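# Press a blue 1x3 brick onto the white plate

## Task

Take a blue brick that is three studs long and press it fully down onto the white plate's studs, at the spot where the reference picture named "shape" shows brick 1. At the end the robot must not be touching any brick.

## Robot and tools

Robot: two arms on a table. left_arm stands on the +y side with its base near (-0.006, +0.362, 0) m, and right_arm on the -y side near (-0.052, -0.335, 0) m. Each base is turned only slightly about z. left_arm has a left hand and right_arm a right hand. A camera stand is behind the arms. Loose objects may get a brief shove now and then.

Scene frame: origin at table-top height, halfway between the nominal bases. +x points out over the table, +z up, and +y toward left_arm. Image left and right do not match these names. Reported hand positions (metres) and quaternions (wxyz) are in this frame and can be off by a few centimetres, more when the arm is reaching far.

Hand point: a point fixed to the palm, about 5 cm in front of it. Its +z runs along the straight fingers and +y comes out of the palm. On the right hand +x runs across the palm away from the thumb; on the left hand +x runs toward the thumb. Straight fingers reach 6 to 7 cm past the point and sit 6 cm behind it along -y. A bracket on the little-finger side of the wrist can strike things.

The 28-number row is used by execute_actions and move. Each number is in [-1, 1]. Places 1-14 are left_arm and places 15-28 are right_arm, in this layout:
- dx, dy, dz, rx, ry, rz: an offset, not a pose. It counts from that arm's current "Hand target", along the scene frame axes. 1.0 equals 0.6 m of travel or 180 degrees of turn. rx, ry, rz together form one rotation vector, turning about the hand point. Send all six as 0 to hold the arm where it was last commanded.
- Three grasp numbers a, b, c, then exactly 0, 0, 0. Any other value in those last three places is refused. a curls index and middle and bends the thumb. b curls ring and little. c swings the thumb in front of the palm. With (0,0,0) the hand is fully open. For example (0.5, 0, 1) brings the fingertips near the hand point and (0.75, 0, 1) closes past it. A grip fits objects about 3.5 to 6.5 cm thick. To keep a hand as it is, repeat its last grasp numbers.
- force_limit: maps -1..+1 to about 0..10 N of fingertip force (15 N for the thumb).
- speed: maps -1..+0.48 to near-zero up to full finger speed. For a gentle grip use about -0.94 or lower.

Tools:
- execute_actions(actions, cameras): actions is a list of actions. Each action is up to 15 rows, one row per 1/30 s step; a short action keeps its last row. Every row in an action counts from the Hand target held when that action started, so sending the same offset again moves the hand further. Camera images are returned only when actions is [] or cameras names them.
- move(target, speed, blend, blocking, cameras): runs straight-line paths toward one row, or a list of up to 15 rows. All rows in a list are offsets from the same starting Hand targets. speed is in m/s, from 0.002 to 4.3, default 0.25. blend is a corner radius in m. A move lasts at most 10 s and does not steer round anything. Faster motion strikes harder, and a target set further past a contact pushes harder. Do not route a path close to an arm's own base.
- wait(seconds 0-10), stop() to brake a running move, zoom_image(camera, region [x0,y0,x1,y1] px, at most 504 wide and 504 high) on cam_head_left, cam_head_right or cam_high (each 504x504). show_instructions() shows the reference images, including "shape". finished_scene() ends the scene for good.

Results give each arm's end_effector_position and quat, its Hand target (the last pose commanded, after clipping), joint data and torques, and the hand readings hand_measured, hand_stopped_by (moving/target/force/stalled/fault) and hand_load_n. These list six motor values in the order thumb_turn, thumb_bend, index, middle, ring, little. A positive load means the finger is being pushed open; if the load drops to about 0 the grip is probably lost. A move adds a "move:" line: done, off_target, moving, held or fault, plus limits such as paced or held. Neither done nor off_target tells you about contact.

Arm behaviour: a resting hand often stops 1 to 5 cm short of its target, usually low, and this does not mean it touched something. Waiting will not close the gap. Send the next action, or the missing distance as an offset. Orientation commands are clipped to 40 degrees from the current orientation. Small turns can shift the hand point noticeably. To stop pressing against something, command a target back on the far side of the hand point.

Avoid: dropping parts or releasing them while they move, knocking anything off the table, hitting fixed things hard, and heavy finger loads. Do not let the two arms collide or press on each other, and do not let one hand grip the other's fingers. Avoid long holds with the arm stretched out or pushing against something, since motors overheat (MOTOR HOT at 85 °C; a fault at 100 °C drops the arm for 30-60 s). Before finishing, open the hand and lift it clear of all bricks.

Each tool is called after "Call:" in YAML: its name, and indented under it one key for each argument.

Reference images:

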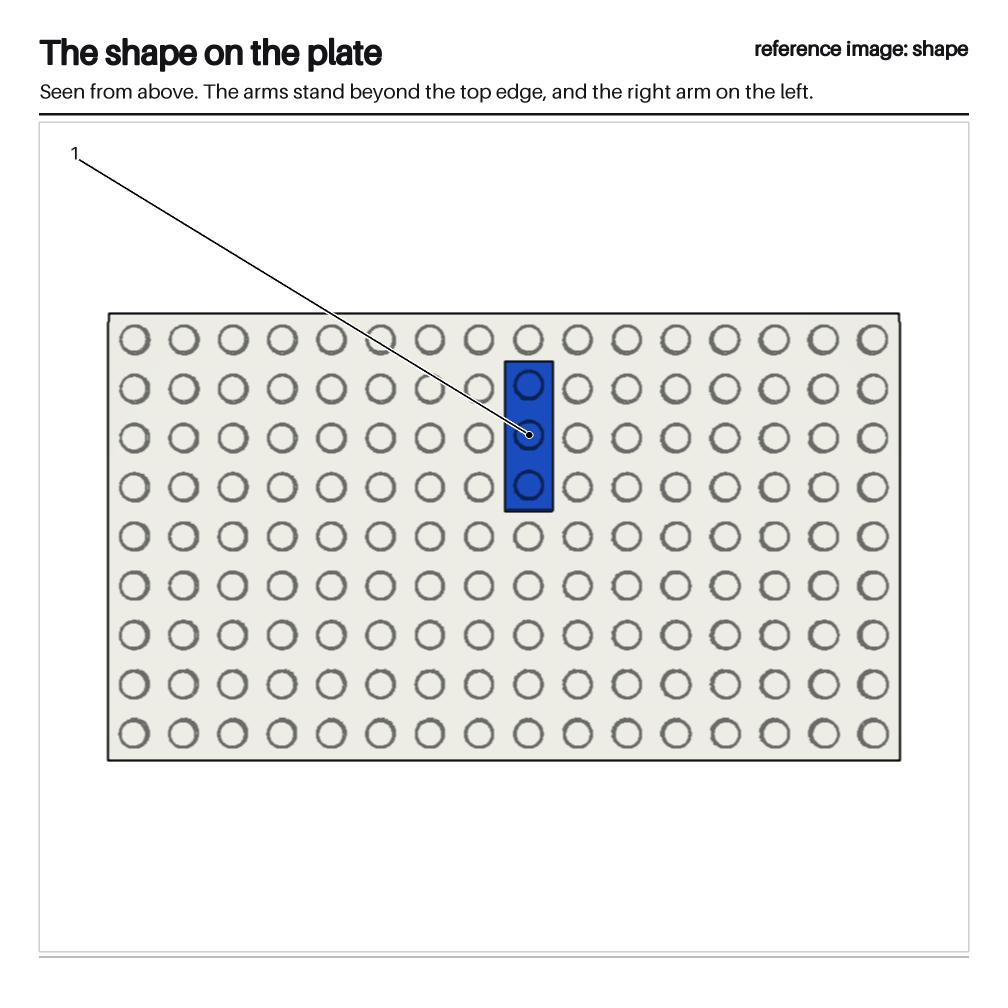

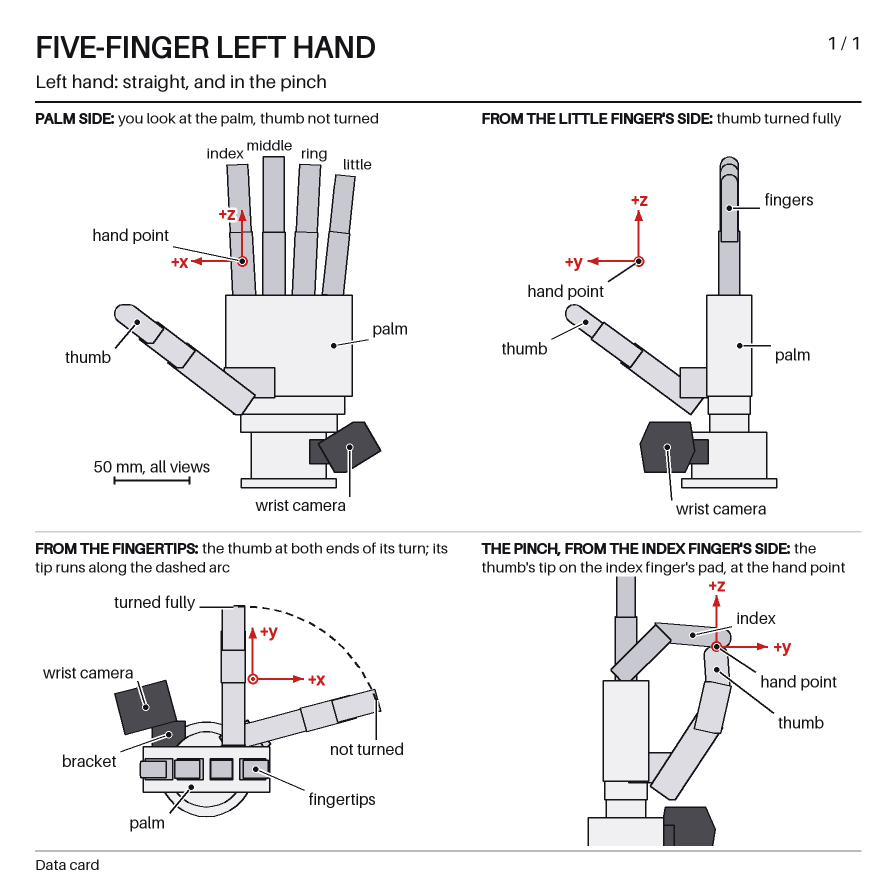

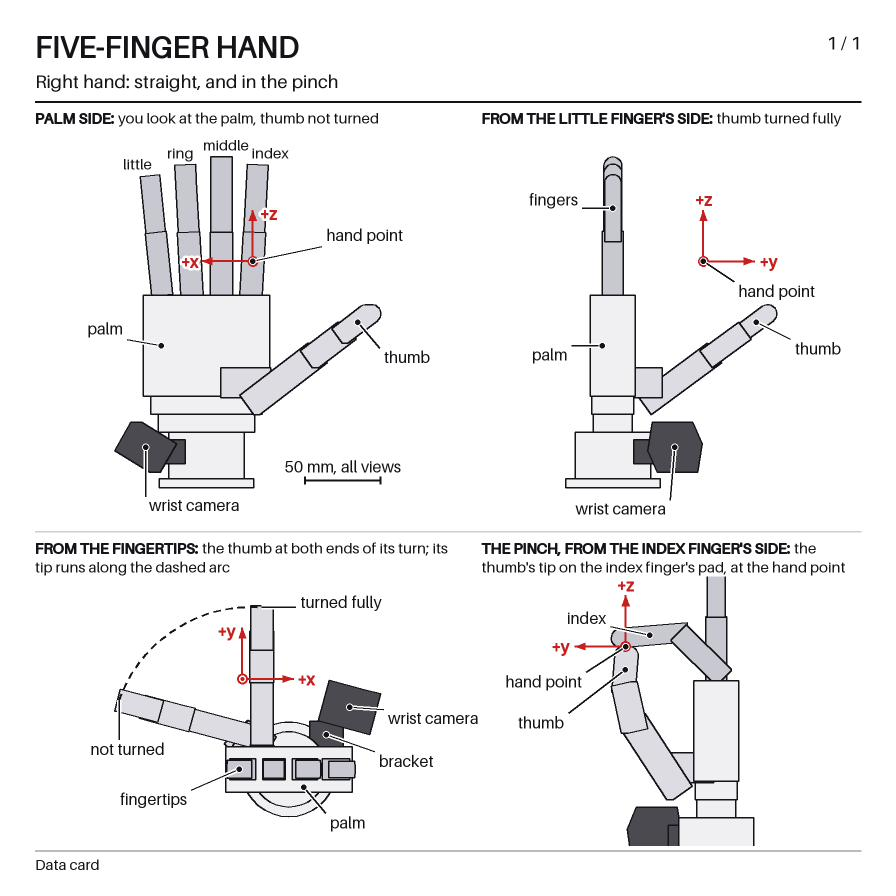

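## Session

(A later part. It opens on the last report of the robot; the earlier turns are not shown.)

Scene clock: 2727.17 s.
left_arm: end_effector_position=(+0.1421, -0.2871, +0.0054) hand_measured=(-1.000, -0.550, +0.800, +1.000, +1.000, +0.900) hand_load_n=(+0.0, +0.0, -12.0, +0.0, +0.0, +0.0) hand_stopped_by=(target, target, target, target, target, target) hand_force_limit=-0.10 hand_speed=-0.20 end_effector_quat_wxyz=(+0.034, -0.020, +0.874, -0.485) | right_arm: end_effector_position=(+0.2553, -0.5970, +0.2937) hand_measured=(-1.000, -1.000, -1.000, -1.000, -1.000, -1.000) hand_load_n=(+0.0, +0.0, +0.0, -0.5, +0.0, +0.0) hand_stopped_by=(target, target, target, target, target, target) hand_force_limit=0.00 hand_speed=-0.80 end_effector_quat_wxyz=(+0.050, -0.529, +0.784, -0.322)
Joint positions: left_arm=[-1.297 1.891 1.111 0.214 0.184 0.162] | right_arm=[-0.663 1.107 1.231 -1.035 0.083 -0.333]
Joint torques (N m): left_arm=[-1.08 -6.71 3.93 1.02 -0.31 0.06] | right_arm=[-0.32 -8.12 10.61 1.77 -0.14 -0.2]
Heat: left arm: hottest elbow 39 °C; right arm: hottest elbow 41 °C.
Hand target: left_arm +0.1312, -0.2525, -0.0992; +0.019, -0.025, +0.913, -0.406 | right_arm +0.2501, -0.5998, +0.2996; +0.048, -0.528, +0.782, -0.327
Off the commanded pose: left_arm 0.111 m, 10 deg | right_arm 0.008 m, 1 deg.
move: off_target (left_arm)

Call:
move:
  target:
    - [0.006,-0.02,0.14,0,0,0,1,1,0,0,0,0,-0.1,-0.2,0,0,0,0,0,0,0,0,0,0,0,0,0,-0.8]
    - [0.006,0.1,0.45,-0.067,0,0,1,1,0,0,0,0,-0.1,-0.2,0,0,0,0,0,0,0,0,0,0,0,0,0,-0.8]
  speed: [0.1,0.2]
  blend: [0.01,0]
  cameras: ["all"]

Call:
zoom_image:
  camera: "cam_head_right"
  region: [392, 358, 422, 388]

Call:
zoom_image:
  camera: "cam_head_right"
  region: [396, 374, 414, 392]

Call:
zoom_image:
  camera: "cam_head_left"
  region: [380, 348, 410, 378]

Call:
zoom_image:
  camera: "cam_high"
  region: [198, 160, 218, 180]

Scene clock: 2736.63 s.
left_arm: end_effector_position=(+0.1301, -0.1970, +0.1695) hand_measured=(-1.000, -0.550, +0.800, +1.000, +1.000, +0.900) hand_load_n=(+0.0, +0.0, +0.0, +0.0, +0.0, +0.5) hand_stopped_by=(target, target, target, target, target, target) hand_force_limit=-0.10 hand_speed=-0.20 end_effector_quat_wxyz=(+0.015, -0.022, +0.864, -0.502) | right_arm: end_effector_position=(+0.2553, -0.5970, +0.2937) hand_measured=(-1.000, -1.000, -1.000, -1.000, -1.000, -1.000) hand_load_n=(+0.0, +0.0, +0.0, +0.0, +0.0, +0.0) hand_stopped_by=(target, target, target, target, target, target) hand_force_limit=0.00 hand_speed=-0.80 end_effector_quat_wxyz=(+0.050, -0.529, +0.784, -0.322)
Joint positions: left_arm=[-1.242 1.432 1.003 -0.111 0.266 0.162] | right_arm=[-0.663 1.107 1.231 -1.035 0.083 -0.333]
Joint torques (N m): left_arm=[0.32 -12.4 8.53 1.42 0.23 -0.08] | right_arm=[-0.67 -7.94 10.62 1.63 -0.14 -0.18]
Heat: left arm: hottest elbow 39 °C; right arm: hottest elbow 41 °C.
Hand target: left_arm +0.1349, -0.1925, +0.1709; +0.016, -0.027, +0.866, -0.500 | right_arm +0.2501, -0.5998, +0.2996; +0.048, -0.528, +0.782, -0.327
Off the commanded pose: left_arm 0.007 m, 1 deg | right_arm 0.008 m, 1 deg.
move: done

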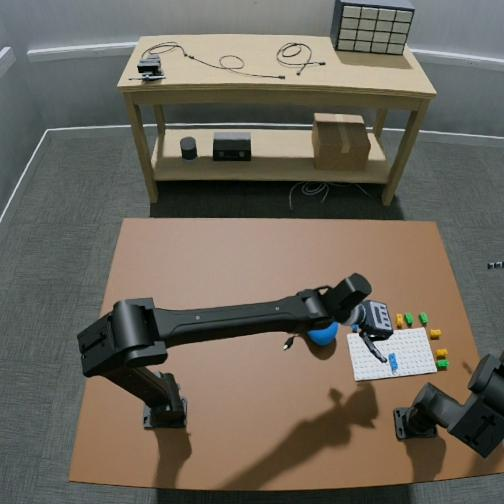

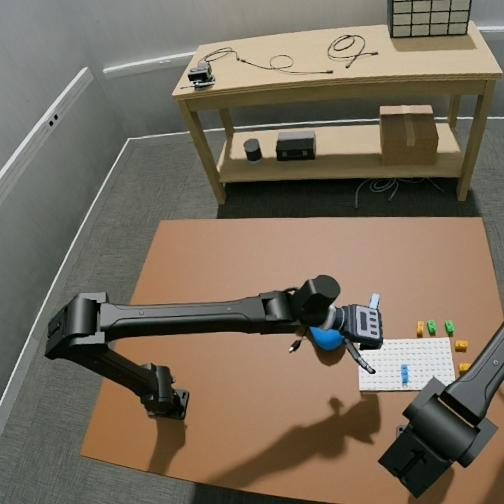

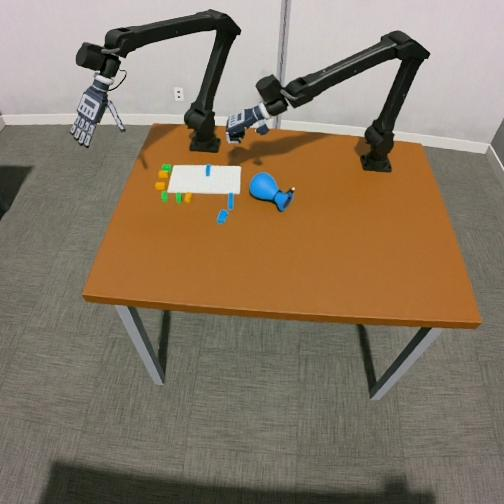

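Scaled by 16.800.

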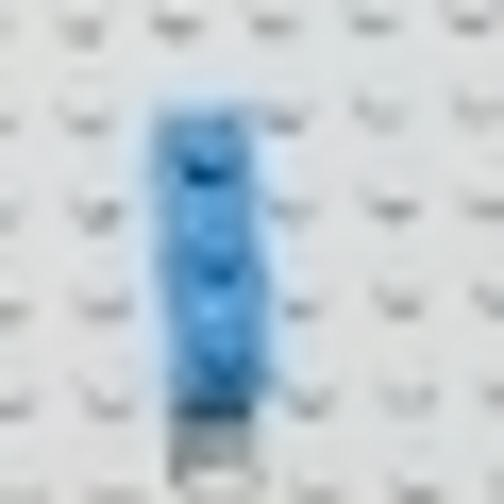

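Scaled by 28.000.

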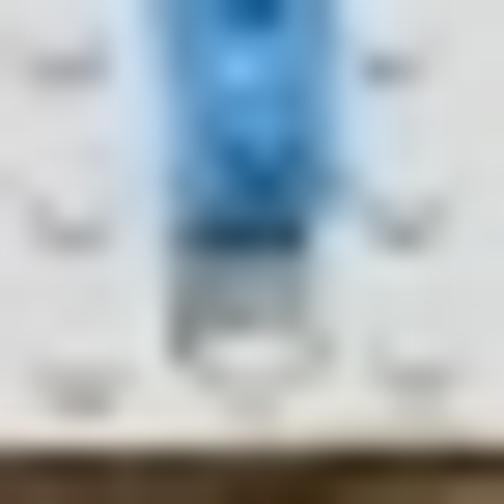

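Scaled by 16.800.

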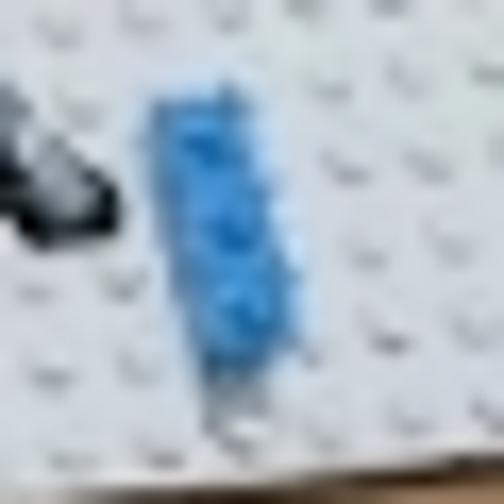

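Scaled by 25.200.

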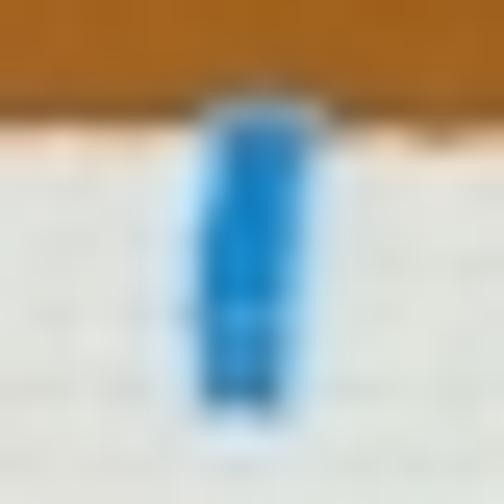

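Call:
zoom_image:
  camera: "cam_head_right"
  region: [446, 334, 476, 364]

Call:
zoom_image:
  camera: "cam_head_left"
  region: [424, 346, 454, 376]

Call:
zoom_image:
  camera: "cam_head_left"
  region: [392, 308, 432, 348]

Call:
zoom_image:
  camera: "cam_high"
  region: [150, 158, 200, 208]

Scaled by 16.800.

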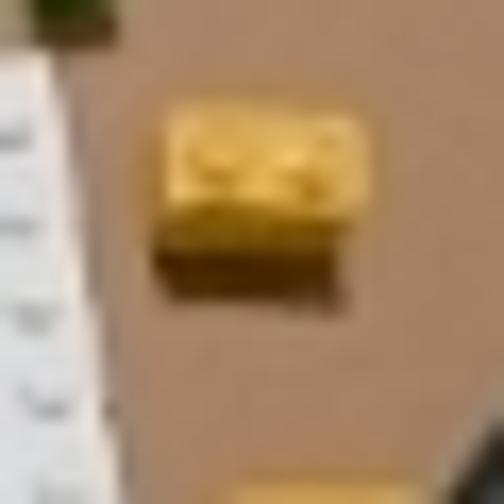

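Scaled by 16.800.

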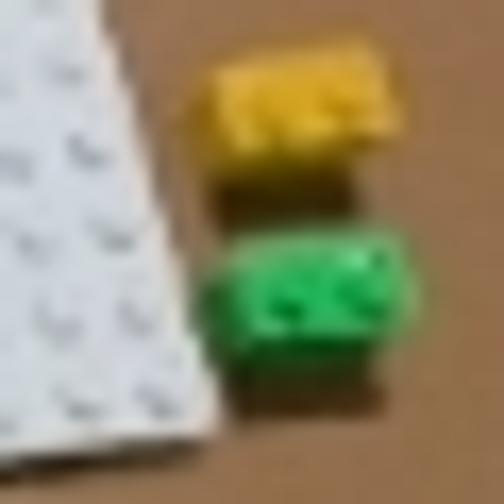

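Scaled by 12.600.

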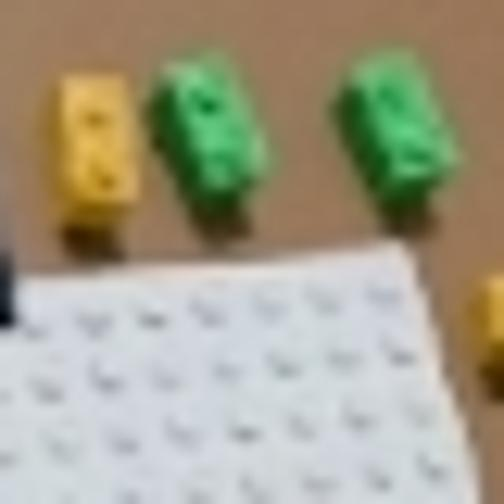

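Scaled by 10.080.

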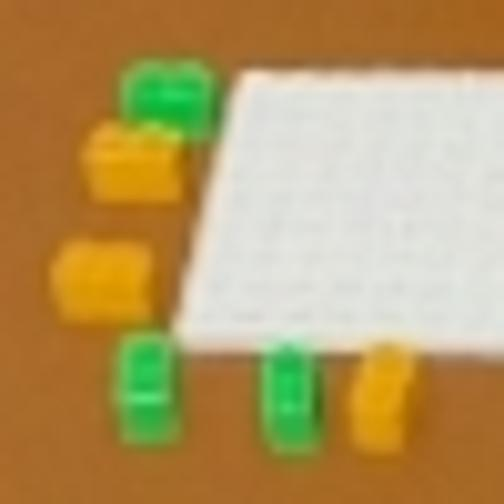

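Call:
move:
  target:
    - [-0.0532,-0.1742,-0.1398,0.067,0,0,1,1,0,0,0,0,-0.1,-0.2,0,0,0,0,0,0,0,0,0,0,0,0,0,-0.8]
    - [-0.0532,-0.1367,-0.1848,0.067,0,0,1,1,0,0,0,0,-0.1,-0.2,0,0,0,0,0,0,0,0,0,0,0,0,0,-0.8]
    - [-0.0532,-0.135,-0.2348,0.067,0,0,1,1,0,0,0,0,-0.1,-0.2,0,0,0,0,0,0,0,0,0,0,0,0,0,-0.8]
  speed: [0.12,0.06,0.05]
  cameras: ["all"]

Call:
zoom_image:
  camera: "cam_head_right"
  region: [380, 352, 428, 400]

Scene clock: 2791.43 s.
left_arm: end_effector_position=(+0.1021, -0.2700, +0.0342) hand_measured=(-1.000, -0.550, +0.800, +1.000, +1.000, +0.900) hand_load_n=(+0.0, +0.0, +0.0, +0.0, +0.0, +0.0) hand_stopped_by=(target, target, target, target, target, target) hand_force_limit=-0.10 hand_speed=-0.20 end_effector_quat_wxyz=(+0.020, -0.023, +0.915, -0.402) | right_arm: end_effector_position=(+0.2553, -0.5970, +0.2937) hand_measured=(-1.000, -1.000, -1.000, -1.000, -1.000, -1.000) hand_load_n=(+0.0, +0.0, +0.0, +0.0, +0.0, +0.0) hand_stopped_by=(target, target, target, target, target, target) hand_force_limit=0.00 hand_speed=-0.80 end_effector_quat_wxyz=(+0.050, -0.529, +0.784, -0.322)
Joint positions: left_arm=[-1.364 1.811 1.194 -0.132 0.123 0.137] | right_arm=[-0.663 1.107 1.231 -1.035 0.083 -0.333]
Joint torques (N m): left_arm=[-0.62 -15.5 7.75 2.69 0.19 -0.11] | right_arm=[-0.26 -8.29 10.76 1.69 -0.14 -0.25]
Heat: left arm: hottest elbow 42 °C; right arm: hottest elbow 41 °C.
Hand target: left_arm +0.1029, -0.2736, +0.0302; +0.019, -0.025, +0.913, -0.406 | right_arm +0.2501, -0.5998, +0.2996; +0.048, -0.528, +0.782, -0.327
Off the commanded pose: left_arm 0.006 m, 1 deg | right_arm 0.008 m, 1 deg.
move: done

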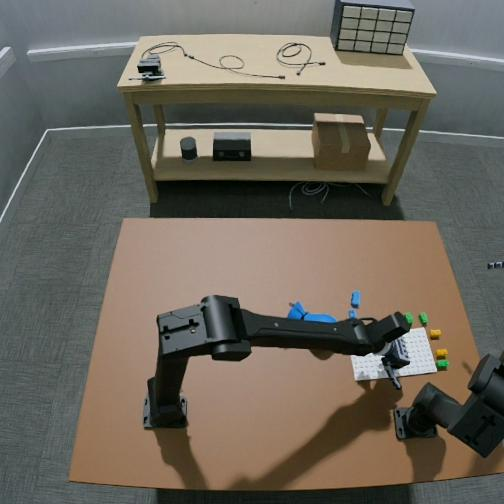

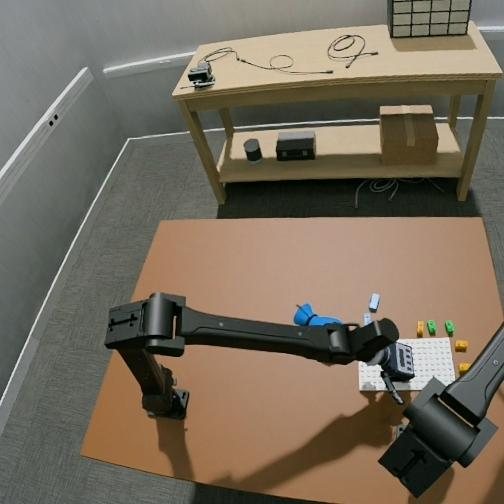

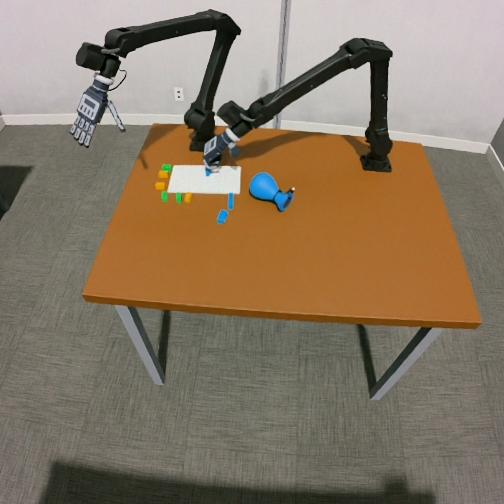

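Scaled by 10.500.

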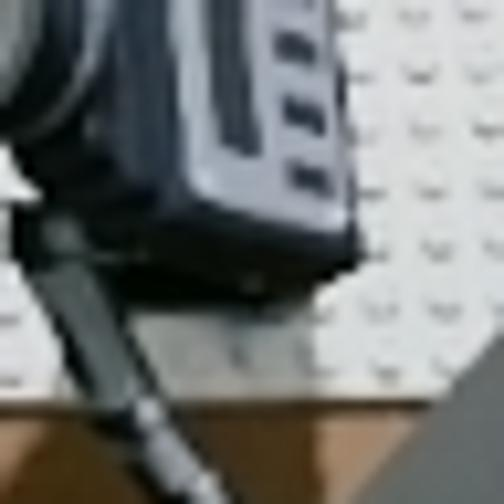

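Call:
move:
  target: [0.003,-0.005,-0.035,0,0,0,1,1,0,0,0,0,-0.1,-0.2,0,0,0,0,0,0,0,0,0,0,0,0,0,-0.8]
  speed: 0.04

Call:
move:
  target: [0.002,0.004,-0.04,0,0,0,1,1,0,0,0,0,-0.1,-0.2,0,0,0,0,0,0,0,0,0,0,0,0,0,-0.8]
  speed: 0.04

Scene clock: 2796.67 s.
left_arm: end_effector_position=(+0.1027, -0.2735, +0.0138) hand_measured=(-1.000, -0.550, +0.800, +1.000, +1.000, +0.900) hand_load_n=(+0.0, +0.0, +0.0, +0.0, +0.0, +0.0) hand_stopped_by=(target, target, target, target, target, target) hand_force_limit=-0.10 hand_speed=-0.20 end_effector_quat_wxyz=(+0.019, -0.023, +0.915, -0.402) | right_arm: end_effector_position=(+0.2553, -0.5970, +0.2937) hand_measured=(-1.000, -1.000, -1.000, -1.000, -1.000, -1.000) hand_load_n=(+0.0, +0.0, +0.0, +0.0, +0.0, +0.0) hand_stopped_by=(target, target, target, target, target, target) hand_force_limit=0.00 hand_speed=-0.80 end_effector_quat_wxyz=(+0.050, -0.529, +0.784, -0.322)
Joint positions: left_arm=[-1.364 1.852 1.188 -0.086 0.124 0.137] | right_arm=[-0.663 1.107 1.231 -1.035 0.083 -0.333]
Joint torques (N m): left_arm=[-0.5 -15.74 7.5 2.56 0.19 -0.1] | right_arm=[-0.5 -7.71 10.67 1.59 -0.13 -0.21]
Heat: left arm: hottest elbow 42 °C; right arm: hottest elbow 41 °C.
Hand target: left_arm +0.1046, -0.2764, +0.0090; +0.019, -0.025, +0.913, -0.406 | right_arm +0.2501, -0.5998, +0.2996; +0.048, -0.528, +0.782, -0.327
Off the commanded pose: left_arm 0.006 m, 1 deg | right_arm 0.008 m, 1 deg.
move: done

Scene clock: 2797.77 s.
left_arm: end_effector_position=(+0.1038, -0.2808, +0.0087) hand_measured=(-1.000, -0.550, +0.800, +1.000, +1.000, +0.900) hand_load_n=(+0.0, +0.0, +0.0, -0.5, +0.0, +0.0) hand_stopped_by=(target, target, target, target, target, target) hand_force_limit=-0.10 hand_speed=-0.20 end_effector_quat_wxyz=(+0.021, -0.021, +0.907, -0.420) | right_arm: end_effector_position=(+0.2553, -0.5970, +0.2937) hand_measured=(-1.000, -1.000, -1.000, -1.000, -1.000, -1.000) hand_load_n=(+0.0, +0.0, +0.0, +0.0, +0.0, +0.0) hand_stopped_by=(target, target, target, target, target, target) hand_force_limit=0.00 hand_speed=-0.80 end_effector_quat_wxyz=(+0.050, -0.529, +0.784, -0.322)
Joint positions: left_arm=[-1.364 1.868 1.176 -0.019 0.128 0.137] | right_arm=[-0.663 1.107 1.231 -1.035 0.083 -0.333]
Joint torques (N m): left_arm=[-0.15 -14.21 6.57 2.35 0.13 -0.08] | right_arm=[-0.62 -8.47 10.65 1.7 -0.13 -0.23]
Heat: left arm: hottest elbow 42 °C; right arm: hottest elbow 41 °C.
Hand target: left_arm +0.1059, -0.2741, -0.0150; +0.019, -0.025, +0.913, -0.406 | right_arm +0.2501, -0.5998, +0.2996; +0.048, -0.528, +0.782, -0.327
Off the commanded pose: left_arm 0.025 m, 2 deg | right_arm 0.008 m, 1 deg.
move: off_target (left_arm)

Call:
move:
  target: [0.0,0.016,-0.06,0,0,0,1,1,0,0,0,0,-0.1,-0.2,0,0,0,0,0,0,0,0,0,0,0,0,0,-0.8]
  speed: 0.05

Call:
move:
  target: [0.0,0.02,-0.06,0,0,0,1,1,0,0,0,0,-0.1,-0.2,0,0,0,0,0,0,0,0,0,0,0,0,0,-0.8]
  speed: 0.05

Scene clock: 2803.20 s.
left_arm: end_effector_position=(+0.1047, -0.2884, +0.0049) hand_measured=(-1.000, -0.550, +0.800, +1.000, +1.000, +0.900) hand_load_n=(-0.5, +0.0, -0.5, -1.5, +0.0, +0.0) hand_stopped_by=(target, target, target, target, target, target) hand_force_limit=-0.10 hand_speed=-0.20 end_effector_quat_wxyz=(+0.026, -0.017, +0.892, -0.450) | right_arm: end_effector_position=(+0.2553, -0.5970, +0.2937) hand_measured=(-1.000, -1.000, -1.000, -1.000, -1.000, -1.000) hand_load_n=(+0.0, +0.0, +0.0, +0.0, +0.0, +0.0) hand_stopped_by=(target, target, target, target, target, target) hand_force_limit=0.00 hand_speed=-0.80 end_effector_quat_wxyz=(+0.050, -0.529, +0.784, -0.322)
Joint positions: left_arm=[-1.364 1.88 1.144 0.094 0.133 0.137] | right_arm=[-0.663 1.107 1.231 -1.035 0.083 -0.333]
Joint torques (N m): left_arm=[0.15 -11.58 5.04 1.59 0.08 -0.06] | right_arm=[-0.5 -7.82 10.62 1.66 -0.14 -0.22]
Heat: left arm: hottest elbow 42 °C; right arm: hottest elbow 41 °C.
Hand target: left_arm +0.1059, -0.2646, -0.0508; +0.019, -0.025, +0.913, -0.406 | right_arm +0.2501, -0.5998, +0.2996; +0.048, -0.528, +0.782, -0.327
Off the commanded pose: left_arm 0.061 m, 6 deg | right_arm 0.008 m, 1 deg.
move: off_target (left_arm)

Scene clock: 2804.47 s.
left_arm: end_effector_position=(+0.1050, -0.2890, +0.0030) hand_measured=(-1.000, -0.550, +0.800, +1.000, +1.000, +0.900) hand_load_n=(-0.5, +0.0, -7.5, -1.0, +0.0, +0.5) hand_stopped_by=(target, target, target, target, target, target) hand_force_limit=-0.10 hand_speed=-0.20 end_effector_quat_wxyz=(+0.028, -0.014, +0.878, -0.478) | right_arm: end_effector_position=(+0.2553, -0.5970, +0.2937) hand_measured=(-1.000, -1.000, -1.000, -1.000, -1.000, -1.000) hand_load_n=(+0.0, +0.0, +0.0, +0.0, +0.0, +0.5) hand_stopped_by=(target, target, target, target, target, target) hand_force_limit=0.00 hand_speed=-0.80 end_effector_quat_wxyz=(+0.050, -0.529, +0.784, -0.322)
Joint positions: left_arm=[-1.361 1.882 1.098 0.204 0.142 0.135] | right_arm=[-0.663 1.107 1.231 -1.035 0.083 -0.333]
Joint torques (N m): left_arm=[0.38 -8.18 3.84 0.96 -0.11 -0.01] | right_arm=[-0.67 -8.06 10.8 1.69 -0.11 -0.26]
Heat: left arm: hottest elbow 41 °C; right arm: hottest elbow 41 °C.
Hand target: left_arm +0.1059, -0.2526, -0.0869; +0.019, -0.025, +0.913, -0.406 | right_arm +0.2501, -0.5998, +0.2996; +0.048, -0.528, +0.782, -0.327
Off the commanded pose: left_arm 0.097 m, 9 deg | right_arm 0.008 m, 1 deg.
move: off_target (left_arm)

Call:
move:
  target:
    - [0.0,-0.025,0.15,0,0,0,1,1,0,0,0,0,-0.1,-0.2,0,0,0,0,0,0,0,0,0,0,0,0,0,-0.8]
    - [0.0,0.09,0.45,-0.067,0,0,1,1,0,0,0,0,-0.1,-0.2,0,0,0,0,0,0,0,0,0,0,0,0,0,-0.8]
  speed: [0.1,0.2]
  blend: [0.01,0]
  cameras: ["all"]

Call:
zoom_image:
  camera: "cam_high"
  region: [203, 162, 213, 172]

Call:
zoom_image:
  camera: "cam_high"
  region: [203, 169, 213, 179]

Call:
zoom_image:
  camera: "cam_head_right"
  region: [392, 358, 422, 388]

Call:
zoom_image:
  camera: "cam_head_left"
  region: [380, 348, 410, 378]

Scene clock: 2829.23 s.
left_arm: end_effector_position=(+0.1014, -0.2027, +0.1825) hand_measured=(-1.000, -0.550, +0.800, +1.000, +1.000, +0.900) hand_load_n=(-0.5, +0.0, +0.0, +0.0, +0.0, +0.5) hand_stopped_by=(target, target, target, target, target, target) hand_force_limit=-0.10 hand_speed=-0.20 end_effector_quat_wxyz=(+0.017, -0.019, +0.864, -0.503) | right_arm: end_effector_position=(+0.2553, -0.5970, +0.2937) hand_measured=(-1.000, -1.000, -1.000, -1.000, -1.000, -1.000) hand_load_n=(+0.0, +0.0, +0.0, +0.0, +0.0, +0.0) hand_stopped_by=(target, target, target, target, target, target) hand_force_limit=0.00 hand_speed=-0.80 end_effector_quat_wxyz=(+0.050, -0.529, +0.784, -0.322)
Joint positions: left_arm=[-1.308 1.406 1.012 -0.135 0.21 0.134] | right_arm=[-0.663 1.107 1.231 -1.035 0.083 -0.333]
Joint torques (N m): left_arm=[0.32 -12.04 8.64 1.43 0.19 -0.14] | right_arm=[-0.85 -8.23 10.73 1.63 -0.15 -0.22]
Heat: left arm: hottest elbow 39 °C; right arm: hottest elbow 41 °C.
Hand target: left_arm +0.1059, -0.1985, +0.1830; +0.016, -0.027, +0.866, -0.500 | right_arm +0.2501, -0.5998, +0.2996; +0.048, -0.528, +0.782, -0.327
Off the commanded pose: left_arm 0.006 m, 1 deg | right_arm 0.008 m, 1 deg.
move: done

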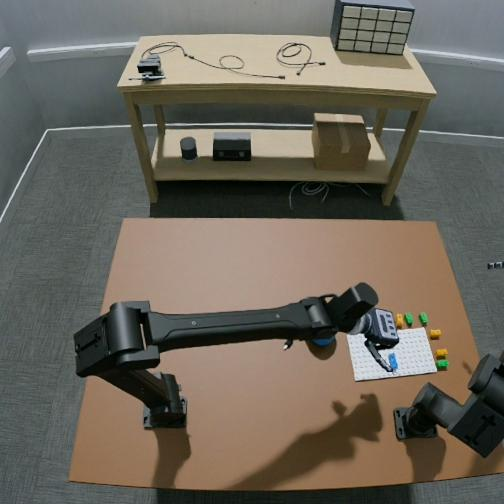

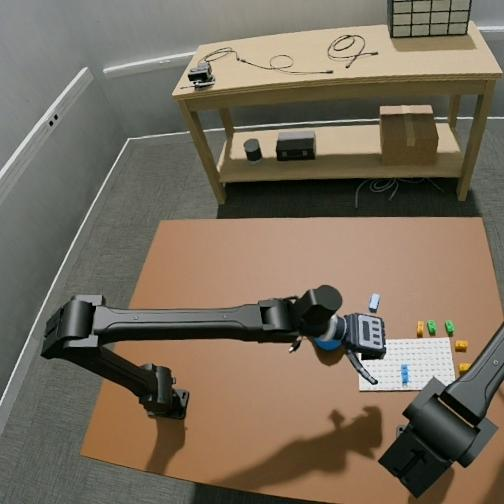

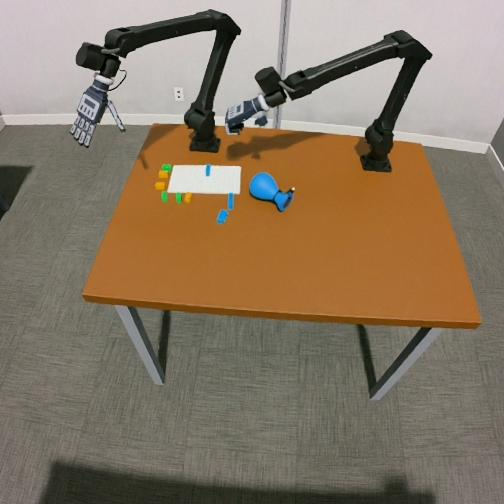

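Scaled by 50.400.

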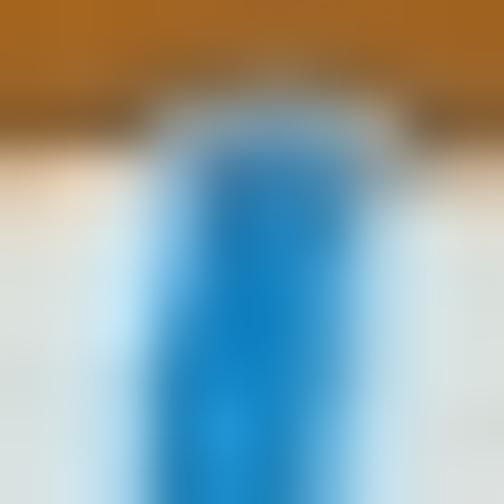

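Scaled by 50.400.

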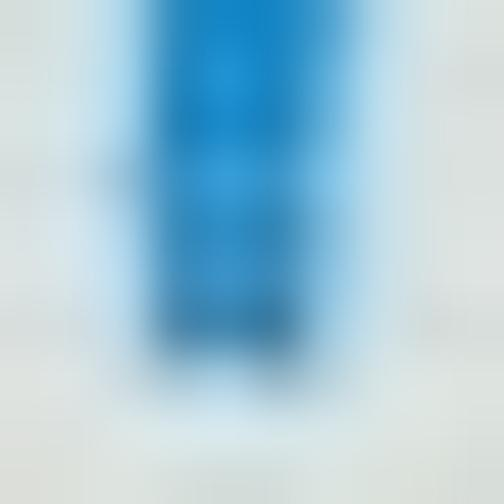

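Scaled by 16.800.

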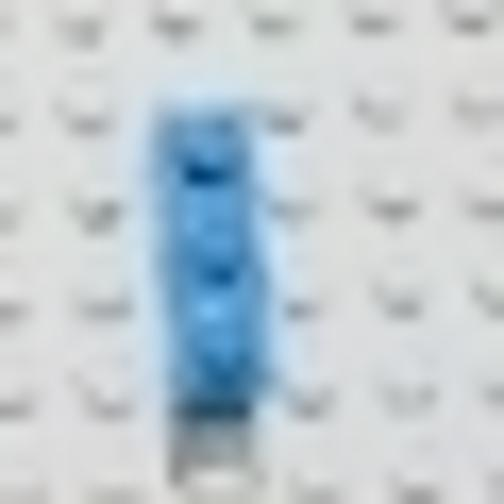

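Scaled by 16.800.

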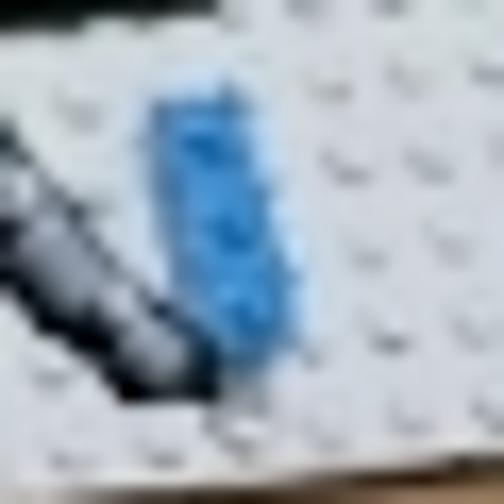

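Call:
move:
  target:
    - [0.0318,-0.0692,-0.0217,0.111,0,0,1,1,0,0,0,0,-0.1,-0.2,0,0,0,0,0,0,0,0,0,0,0,0,0,-0.8]
    - [0.0602,-0.1442,-0.105,0.222,0,0,1,1,0,0,0,0,-0.1,-0.2,0,0,0,0,0,0,0,0,0,0,0,0,0,-0.8]
    - [0.0602,-0.1075,-0.18,0.222,0,0,1,1,0,0,0,0,-0.1,-0.2,0,0,0,0,0,0,0,0,0,0,0,0,0,-0.8]
  speed: [0.12,0.12,0.06]
  cameras: ["all"]

Call:
zoom_image:
  camera: "cam_high"
  region: [180, 132, 236, 188]

Call:
zoom_image:
  camera: "cam_head_right"
  region: [376, 340, 432, 396]

Scene clock: 2921.87 s.
left_arm: end_effector_position=(+0.1417, -0.2583, +0.0654) hand_measured=(-1.000, -0.550, +0.800, +1.000, +1.000, +0.900) hand_load_n=(+0.0, +0.0, +0.0, +0.0, -0.5, +0.0) hand_stopped_by=(target, target, target, target, target, target) hand_force_limit=-0.10 hand_speed=-0.20 end_effector_quat_wxyz=(+0.020, -0.027, +0.987, -0.159) | right_arm: end_effector_position=(+0.2553, -0.5970, +0.2937) hand_measured=(-1.000, -1.000, -1.000, -1.000, -1.000, -1.000) hand_load_n=(+0.0, +0.0, +0.0, +0.0, +0.0, +0.0) hand_stopped_by=(target, target, target, target, target, target) hand_force_limit=0.00 hand_speed=-0.80 end_effector_quat_wxyz=(+0.050, -0.529, +0.784, -0.322)
Joint positions: left_arm=[-1.332 2.019 1.747 -0.979 0.038 0.212] | right_arm=[-0.663 1.107 1.231 -1.035 0.083 -0.333]
Joint torques (N m): left_arm=[-0.97 -21.6 8.08 1.73 0.07 0.05] | right_arm=[-0.38 -8.29 10.73 1.69 -0.12 -0.24]
Heat: left arm: hottest elbow 41 °C; right arm: hottest elbow 41 °C.
Hand target: left_arm +0.1419, -0.2631, +0.0751; +0.024, -0.020, +0.984, -0.174 | right_arm +0.2501, -0.5998, +0.2996; +0.048, -0.528, +0.782, -0.327
Off the commanded pose: left_arm 0.011 m, 2 deg | right_arm 0.008 m, 1 deg.
move: off_target (left_arm)

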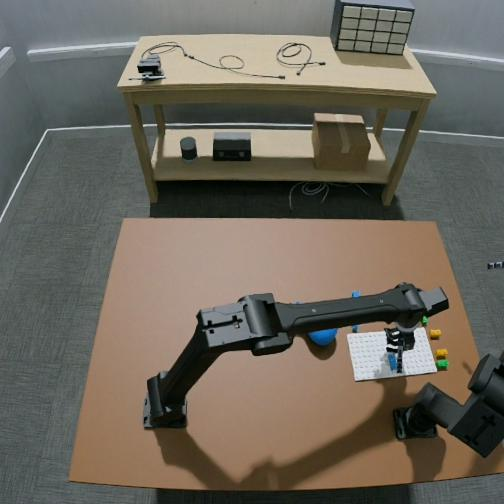

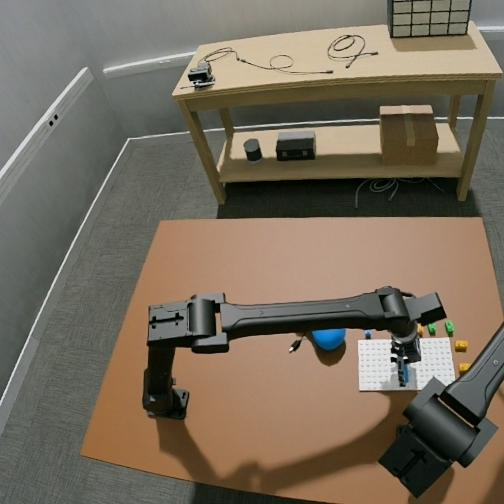

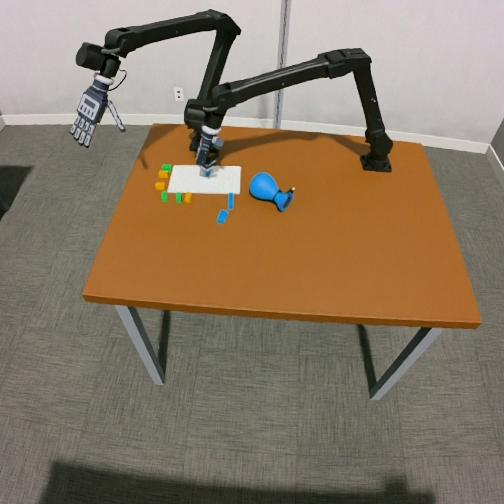

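Scaled by 9.000.

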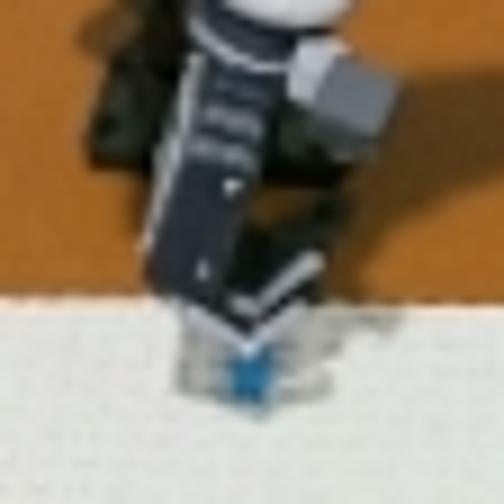

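Scaled by 9.000.

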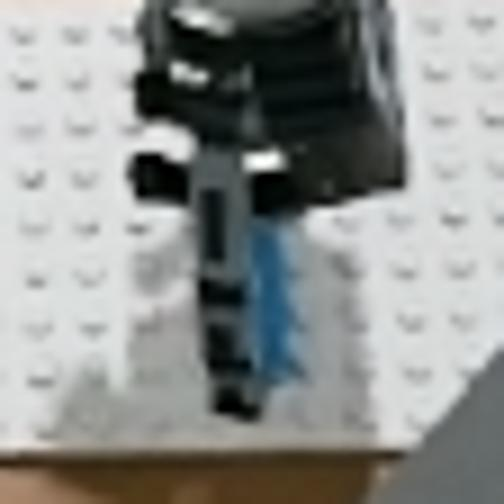

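Call:
move:
  target: [-0.0083,0,-0.05,0,0,0,1,1,0,0,0,0,-0.1,-0.2,0,0,0,0,0,0,0,0,0,0,0,0,0,-0.8]
  speed: 0.05

Scene clock: 2927.93 s.
left_arm: end_effector_position=(+0.1417, -0.2583, +0.0477) hand_measured=(-1.000, -0.550, +0.800, +1.000, +1.000, +0.900) hand_load_n=(+0.0, +0.0, +0.0, +0.0, +0.0, +0.0) hand_stopped_by=(target, target, target, target, target, target) hand_force_limit=-0.10 hand_speed=-0.20 end_effector_quat_wxyz=(+0.022, -0.027, +0.985, -0.169) | right_arm: end_effector_position=(+0.2553, -0.5970, +0.2937) hand_measured=(-1.000, -1.000, -1.000, -1.000, -1.000, -1.000) hand_load_n=(+0.0, +0.0, +0.0, +0.0, +0.0, +0.0) hand_stopped_by=(target, target, target, target, target, target) hand_force_limit=0.00 hand_speed=-0.80 end_effector_quat_wxyz=(+0.050, -0.529, +0.784, -0.322)
Joint positions: left_arm=[-1.332 2.019 1.697 -0.909 0.038 0.212] | right_arm=[-0.663 1.107 1.231 -1.035 0.083 -0.333]
Joint torques (N m): left_arm=[-1.67 -19.72 7.99 1.77 -0.02 -0.02] | right_arm=[0.09 -7.82 10.61 1.62 -0.14 -0.23]
Heat: left arm: hottest elbow 41 °C; right arm: hottest elbow 41 °C.
Hand target: left_arm +0.1369, -0.2631, +0.0451; +0.024, -0.020, +0.984, -0.174 | right_arm +0.2501, -0.5998, +0.2996; +0.048, -0.528, +0.782, -0.327
Off the commanded pose: left_arm 0.007 m, 1 deg | right_arm 0.008 m, 1 deg.
move: done

Call:
move:
  target: [-0.005,0,-0.03,0,0,0,1,1,0,0,0,0,-0.1,-0.2,0,0,0,0,0,0,0,0,0,0,0,0,0,-0.8]
  speed: 0.04

Call:
move:
  target: [-0.003,0,-0.01,0,0,0,1,1,0,0,0,0,-0.1,-0.2,0,0,0,0,0,0,0,0,0,0,0,0,0,-0.8]
  speed: 0.03

Scene clock: 2932.37 s.
left_arm: end_effector_position=(+0.1409, -0.2591, +0.0380) hand_measured=(-1.000, -0.550, +0.800, +1.000, +1.000, +0.900) hand_load_n=(+0.0, +0.0, +0.0, +0.0, +0.0, +0.0) hand_stopped_by=(target, target, target, target, target, target) hand_force_limit=-0.10 hand_speed=-0.20 end_effector_quat_wxyz=(+0.024, -0.026, +0.984, -0.175) | right_arm: end_effector_position=(+0.2553, -0.5970, +0.2937) hand_measured=(-1.000, -1.000, -1.000, -1.000, -1.000, -1.000) hand_load_n=(+0.0, +0.0, +0.0, +0.0, +0.0, +0.0) hand_stopped_by=(target, target, target, target, target, target) hand_force_limit=0.00 hand_speed=-0.80 end_effector_quat_wxyz=(+0.050, -0.529, +0.784, -0.322)
Joint positions: left_arm=[-1.334 2.019 1.67 -0.868 0.037 0.212] | right_arm=[-0.663 1.107 1.231 -1.035 0.083 -0.333]
Joint torques (N m): left_arm=[-1.85 -18.55 7.94 1.77 -0.04 -0.06] | right_arm=[-0.38 -8.18 10.62 1.68 -0.11 -0.23]
Heat: left arm: hottest elbow 41 °C; right arm: hottest elbow 41 °C.
Hand target: left_arm +0.1341, -0.2631, +0.0272; +0.024, -0.020, +0.984, -0.174 | right_arm +0.2501, -0.5998, +0.2996; +0.048, -0.528, +0.782, -0.327
Off the commanded pose: left_arm 0.014 m, 1 deg | right_arm 0.008 m, 1 deg.
move: off_target (left_arm)

Scene clock: 2933.20 s.
left_arm: end_effector_position=(+0.1389, -0.2588, +0.0312) hand_measured=(-1.000, -0.550, +0.800, +1.000, +1.000, +0.900) hand_load_n=(+0.0, +0.0, +0.0, +0.0, +0.0, +0.0) hand_stopped_by=(target, target, target, target, target, target) hand_force_limit=-0.10 hand_speed=-0.20 end_effector_quat_wxyz=(+0.024, -0.025, +0.984, -0.174) | right_arm: end_effector_position=(+0.2553, -0.5970, +0.2937) hand_measured=(-1.000, -1.000, -1.000, -1.000, -1.000, -1.000) hand_load_n=(+0.0, +0.0, +0.0, +0.0, +0.0, +0.0) hand_stopped_by=(target, target, target, target, target, target) hand_force_limit=0.00 hand_speed=-0.80 end_effector_quat_wxyz=(+0.050, -0.529, +0.784, -0.322)
Joint positions: left_arm=[-1.337 2.025 1.661 -0.855 0.036 0.212] | right_arm=[-0.663 1.107 1.231 -1.035 0.083 -0.333]
Joint torques (N m): left_arm=[-1.9 -18.96 7.94 1.74 -0.04 -0.08] | right_arm=[-0.32 -8.06 10.59 1.72 -0.12 -0.22]
Heat: left arm: hottest elbow 41 °C; right arm: hottest elbow 41 °C.
Hand target: left_arm +0.1321, -0.2631, +0.0212; +0.024, -0.020, +0.984, -0.174 | right_arm +0.2501, -0.5998, +0.2996; +0.048, -0.528, +0.782, -0.327
Off the commanded pose: left_arm 0.013 m, 1 deg | right_arm 0.008 m, 1 deg.
move: off_target (left_arm)

Call:
move:
  target: [-0.004,-0.003,-0.0117,0,0,0,1,1,0,0,0,0,-0.1,-0.2,0,0,0,0,0,0,0,0,0,0,0,0,0,-0.8]
  speed: 0.03

Call:
move:
  target: [0,0,-0.0083,0,0,0,1,1,0,0,0,0,-0.1,-0.2,0,0,0,0,0,0,0,0,0,0,0,0,0,-0.8]
  speed: 0.03
  cameras: ["all"]

Call:
zoom_image:
  camera: "cam_high"
  region: [188, 148, 228, 188]

Scene clock: 2939.30 s.
left_arm: end_effector_position=(+0.1373, -0.2619, +0.0255) hand_measured=(-1.000, -0.550, +0.800, +1.000, +1.000, +0.900) hand_load_n=(+0.0, +0.0, +0.0, +0.0, +0.0, +0.0) hand_stopped_by=(target, target, target, target, target, target) hand_force_limit=-0.10 hand_speed=-0.20 end_effector_quat_wxyz=(+0.025, -0.023, +0.984, -0.176) | right_arm: end_effector_position=(+0.2553, -0.5970, +0.2937) hand_measured=(-1.000, -1.000, -1.000, -1.000, -1.000, -1.000) hand_load_n=(+0.0, +0.0, +0.0, +0.0, +0.0, +0.0) hand_stopped_by=(target, target, target, target, target, target) hand_force_limit=0.00 hand_speed=-0.80 end_effector_quat_wxyz=(+0.050, -0.529, +0.784, -0.322)
Joint positions: left_arm=[-1.341 2.035 1.661 -0.841 0.035 0.212] | right_arm=[-0.663 1.107 1.231 -1.035 0.083 -0.333]
Joint torques (N m): left_arm=[-1.9 -18.96 7.68 1.7 -0.04 -0.11] | right_arm=[-0.44 -8.12 10.61 1.66 -0.17 -0.26]
Heat: left arm: hottest elbow 41 °C; right arm: hottest elbow 41 °C.
Hand target: left_arm +0.1298, -0.2649, +0.0141; +0.024, -0.020, +0.984, -0.174 | right_arm +0.2501, -0.5998, +0.2996; +0.048, -0.528, +0.782, -0.327
Off the commanded pose: left_arm 0.014 m, 0 deg | right_arm 0.008 m, 1 deg.
move: off_target (left_arm)

Scene clock: 2940.07 s.
left_arm: end_effector_position=(+0.1377, -0.2632, +0.0243) hand_measured=(-1.000, -0.550, +0.800, +1.000, +1.000, +0.900) hand_load_n=(+0.0, +0.0, -0.5, +0.0, +0.0, +0.0) hand_stopped_by=(target, target, target, target, target, target) hand_force_limit=-0.10 hand_speed=-0.20 end_effector_quat_wxyz=(+0.026, -0.023, +0.983, -0.179) | right_arm: end_effector_position=(+0.2553, -0.5970, +0.2937) hand_measured=(-1.000, -1.000, -1.000, -1.000, -1.000, -1.000) hand_load_n=(+0.0, +0.0, +0.0, +0.0, +0.0, +0.0) hand_stopped_by=(target, target, target, target, target, target) hand_force_limit=0.00 hand_speed=-0.80 end_effector_quat_wxyz=(+0.050, -0.529, +0.784, -0.322)
Joint positions: left_arm=[-1.341 2.035 1.657 -0.831 0.034 0.212] | right_arm=[-0.663 1.107 1.231 -1.035 0.083 -0.333]
Joint torques (N m): left_arm=[-1.85 -18.32 7.53 1.87 -0.04 -0.11] | right_arm=[-0.62 -8.41 10.7 1.76 -0.15 -0.21]
Heat: left arm: hottest elbow 41 °C; right arm: hottest elbow 41 °C.
Hand target: left_arm +0.1298, -0.2649, +0.0092; +0.024, -0.020, +0.984, -0.174 | right_arm +0.2501, -0.5998, +0.2996; +0.048, -0.528, +0.782, -0.327
Off the commanded pose: left_arm 0.017 m, 1 deg | right_arm 0.008 m, 1 deg.
move: off_target (left_arm)

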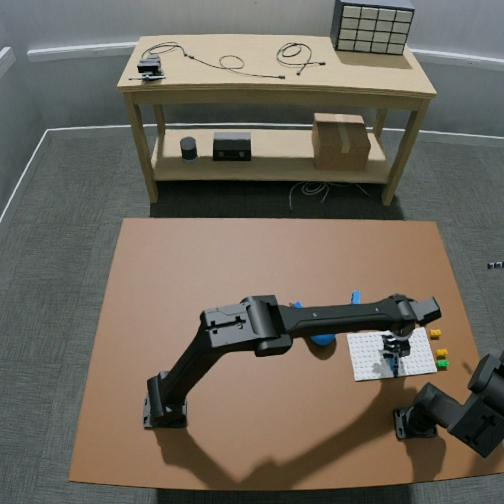

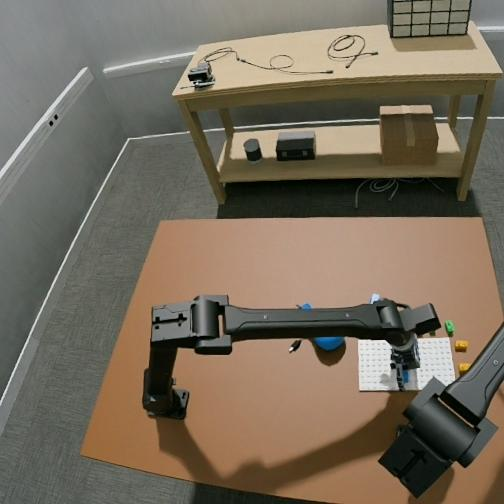

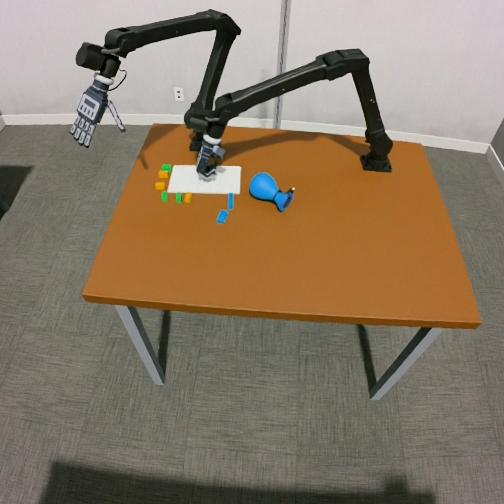

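Scaled by 12.600.

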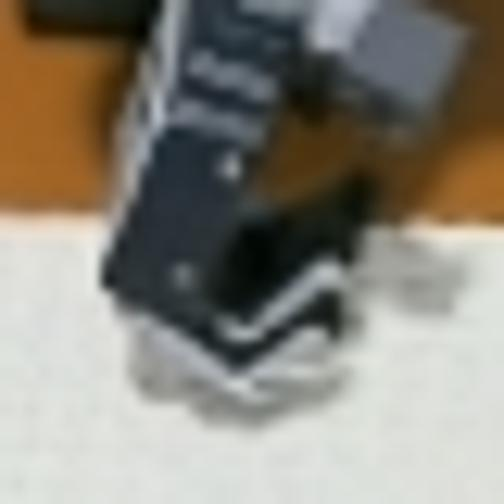

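Call:
move:
  target: [0,0.0,-0.06,0,0,0,1,1,0,0,0,0,-0.1,-0.2,0,0,0,0,0,0,0,0,0,0,0,0,0,-0.8]
  speed: 0.04

Scene clock: 2944.87 s.
left_arm: end_effector_position=(+0.1418, -0.2781, +0.0164) hand_measured=(-1.000, -0.550, +0.800, +1.000, +1.000, +0.900) hand_load_n=(-0.5, +0.0, -2.0, +0.0, +0.0, +0.0) hand_stopped_by=(target, target, target, target, target, target) hand_force_limit=-0.10 hand_speed=-0.20 end_effector_quat_wxyz=(+0.033, -0.022, +0.977, -0.209) | right_arm: end_effector_position=(+0.2553, -0.5970, +0.2937) hand_measured=(-1.000, -1.000, -1.000, -1.000, -1.000, -1.000) hand_load_n=(+0.0, +0.0, +0.0, +0.0, +0.0, +0.0) hand_stopped_by=(target, target, target, target, target, target) hand_force_limit=0.00 hand_speed=-0.80 end_effector_quat_wxyz=(+0.050, -0.529, +0.784, -0.322)
Joint positions: left_arm=[-1.341 2.042 1.637 -0.741 0.034 0.212] | right_arm=[-0.663 1.107 1.231 -1.035 0.083 -0.333]
Joint torques (N m): left_arm=[-1.85 -15.79 6.22 1.33 -0.05 -0.11] | right_arm=[-0.5 -8.35 10.67 1.66 -0.12 -0.23]
Heat: left arm: hottest elbow 41 °C; right arm: hottest elbow 41 °C.
Hand target: left_arm +0.1299, -0.2650, -0.0268; +0.024, -0.020, +0.984, -0.174 | right_arm +0.2501, -0.5998, +0.2996; +0.048, -0.528, +0.782, -0.327
Off the commanded pose: left_arm 0.047 m, 4 deg | right_arm 0.008 m, 1 deg.
move: off_target (left_arm)


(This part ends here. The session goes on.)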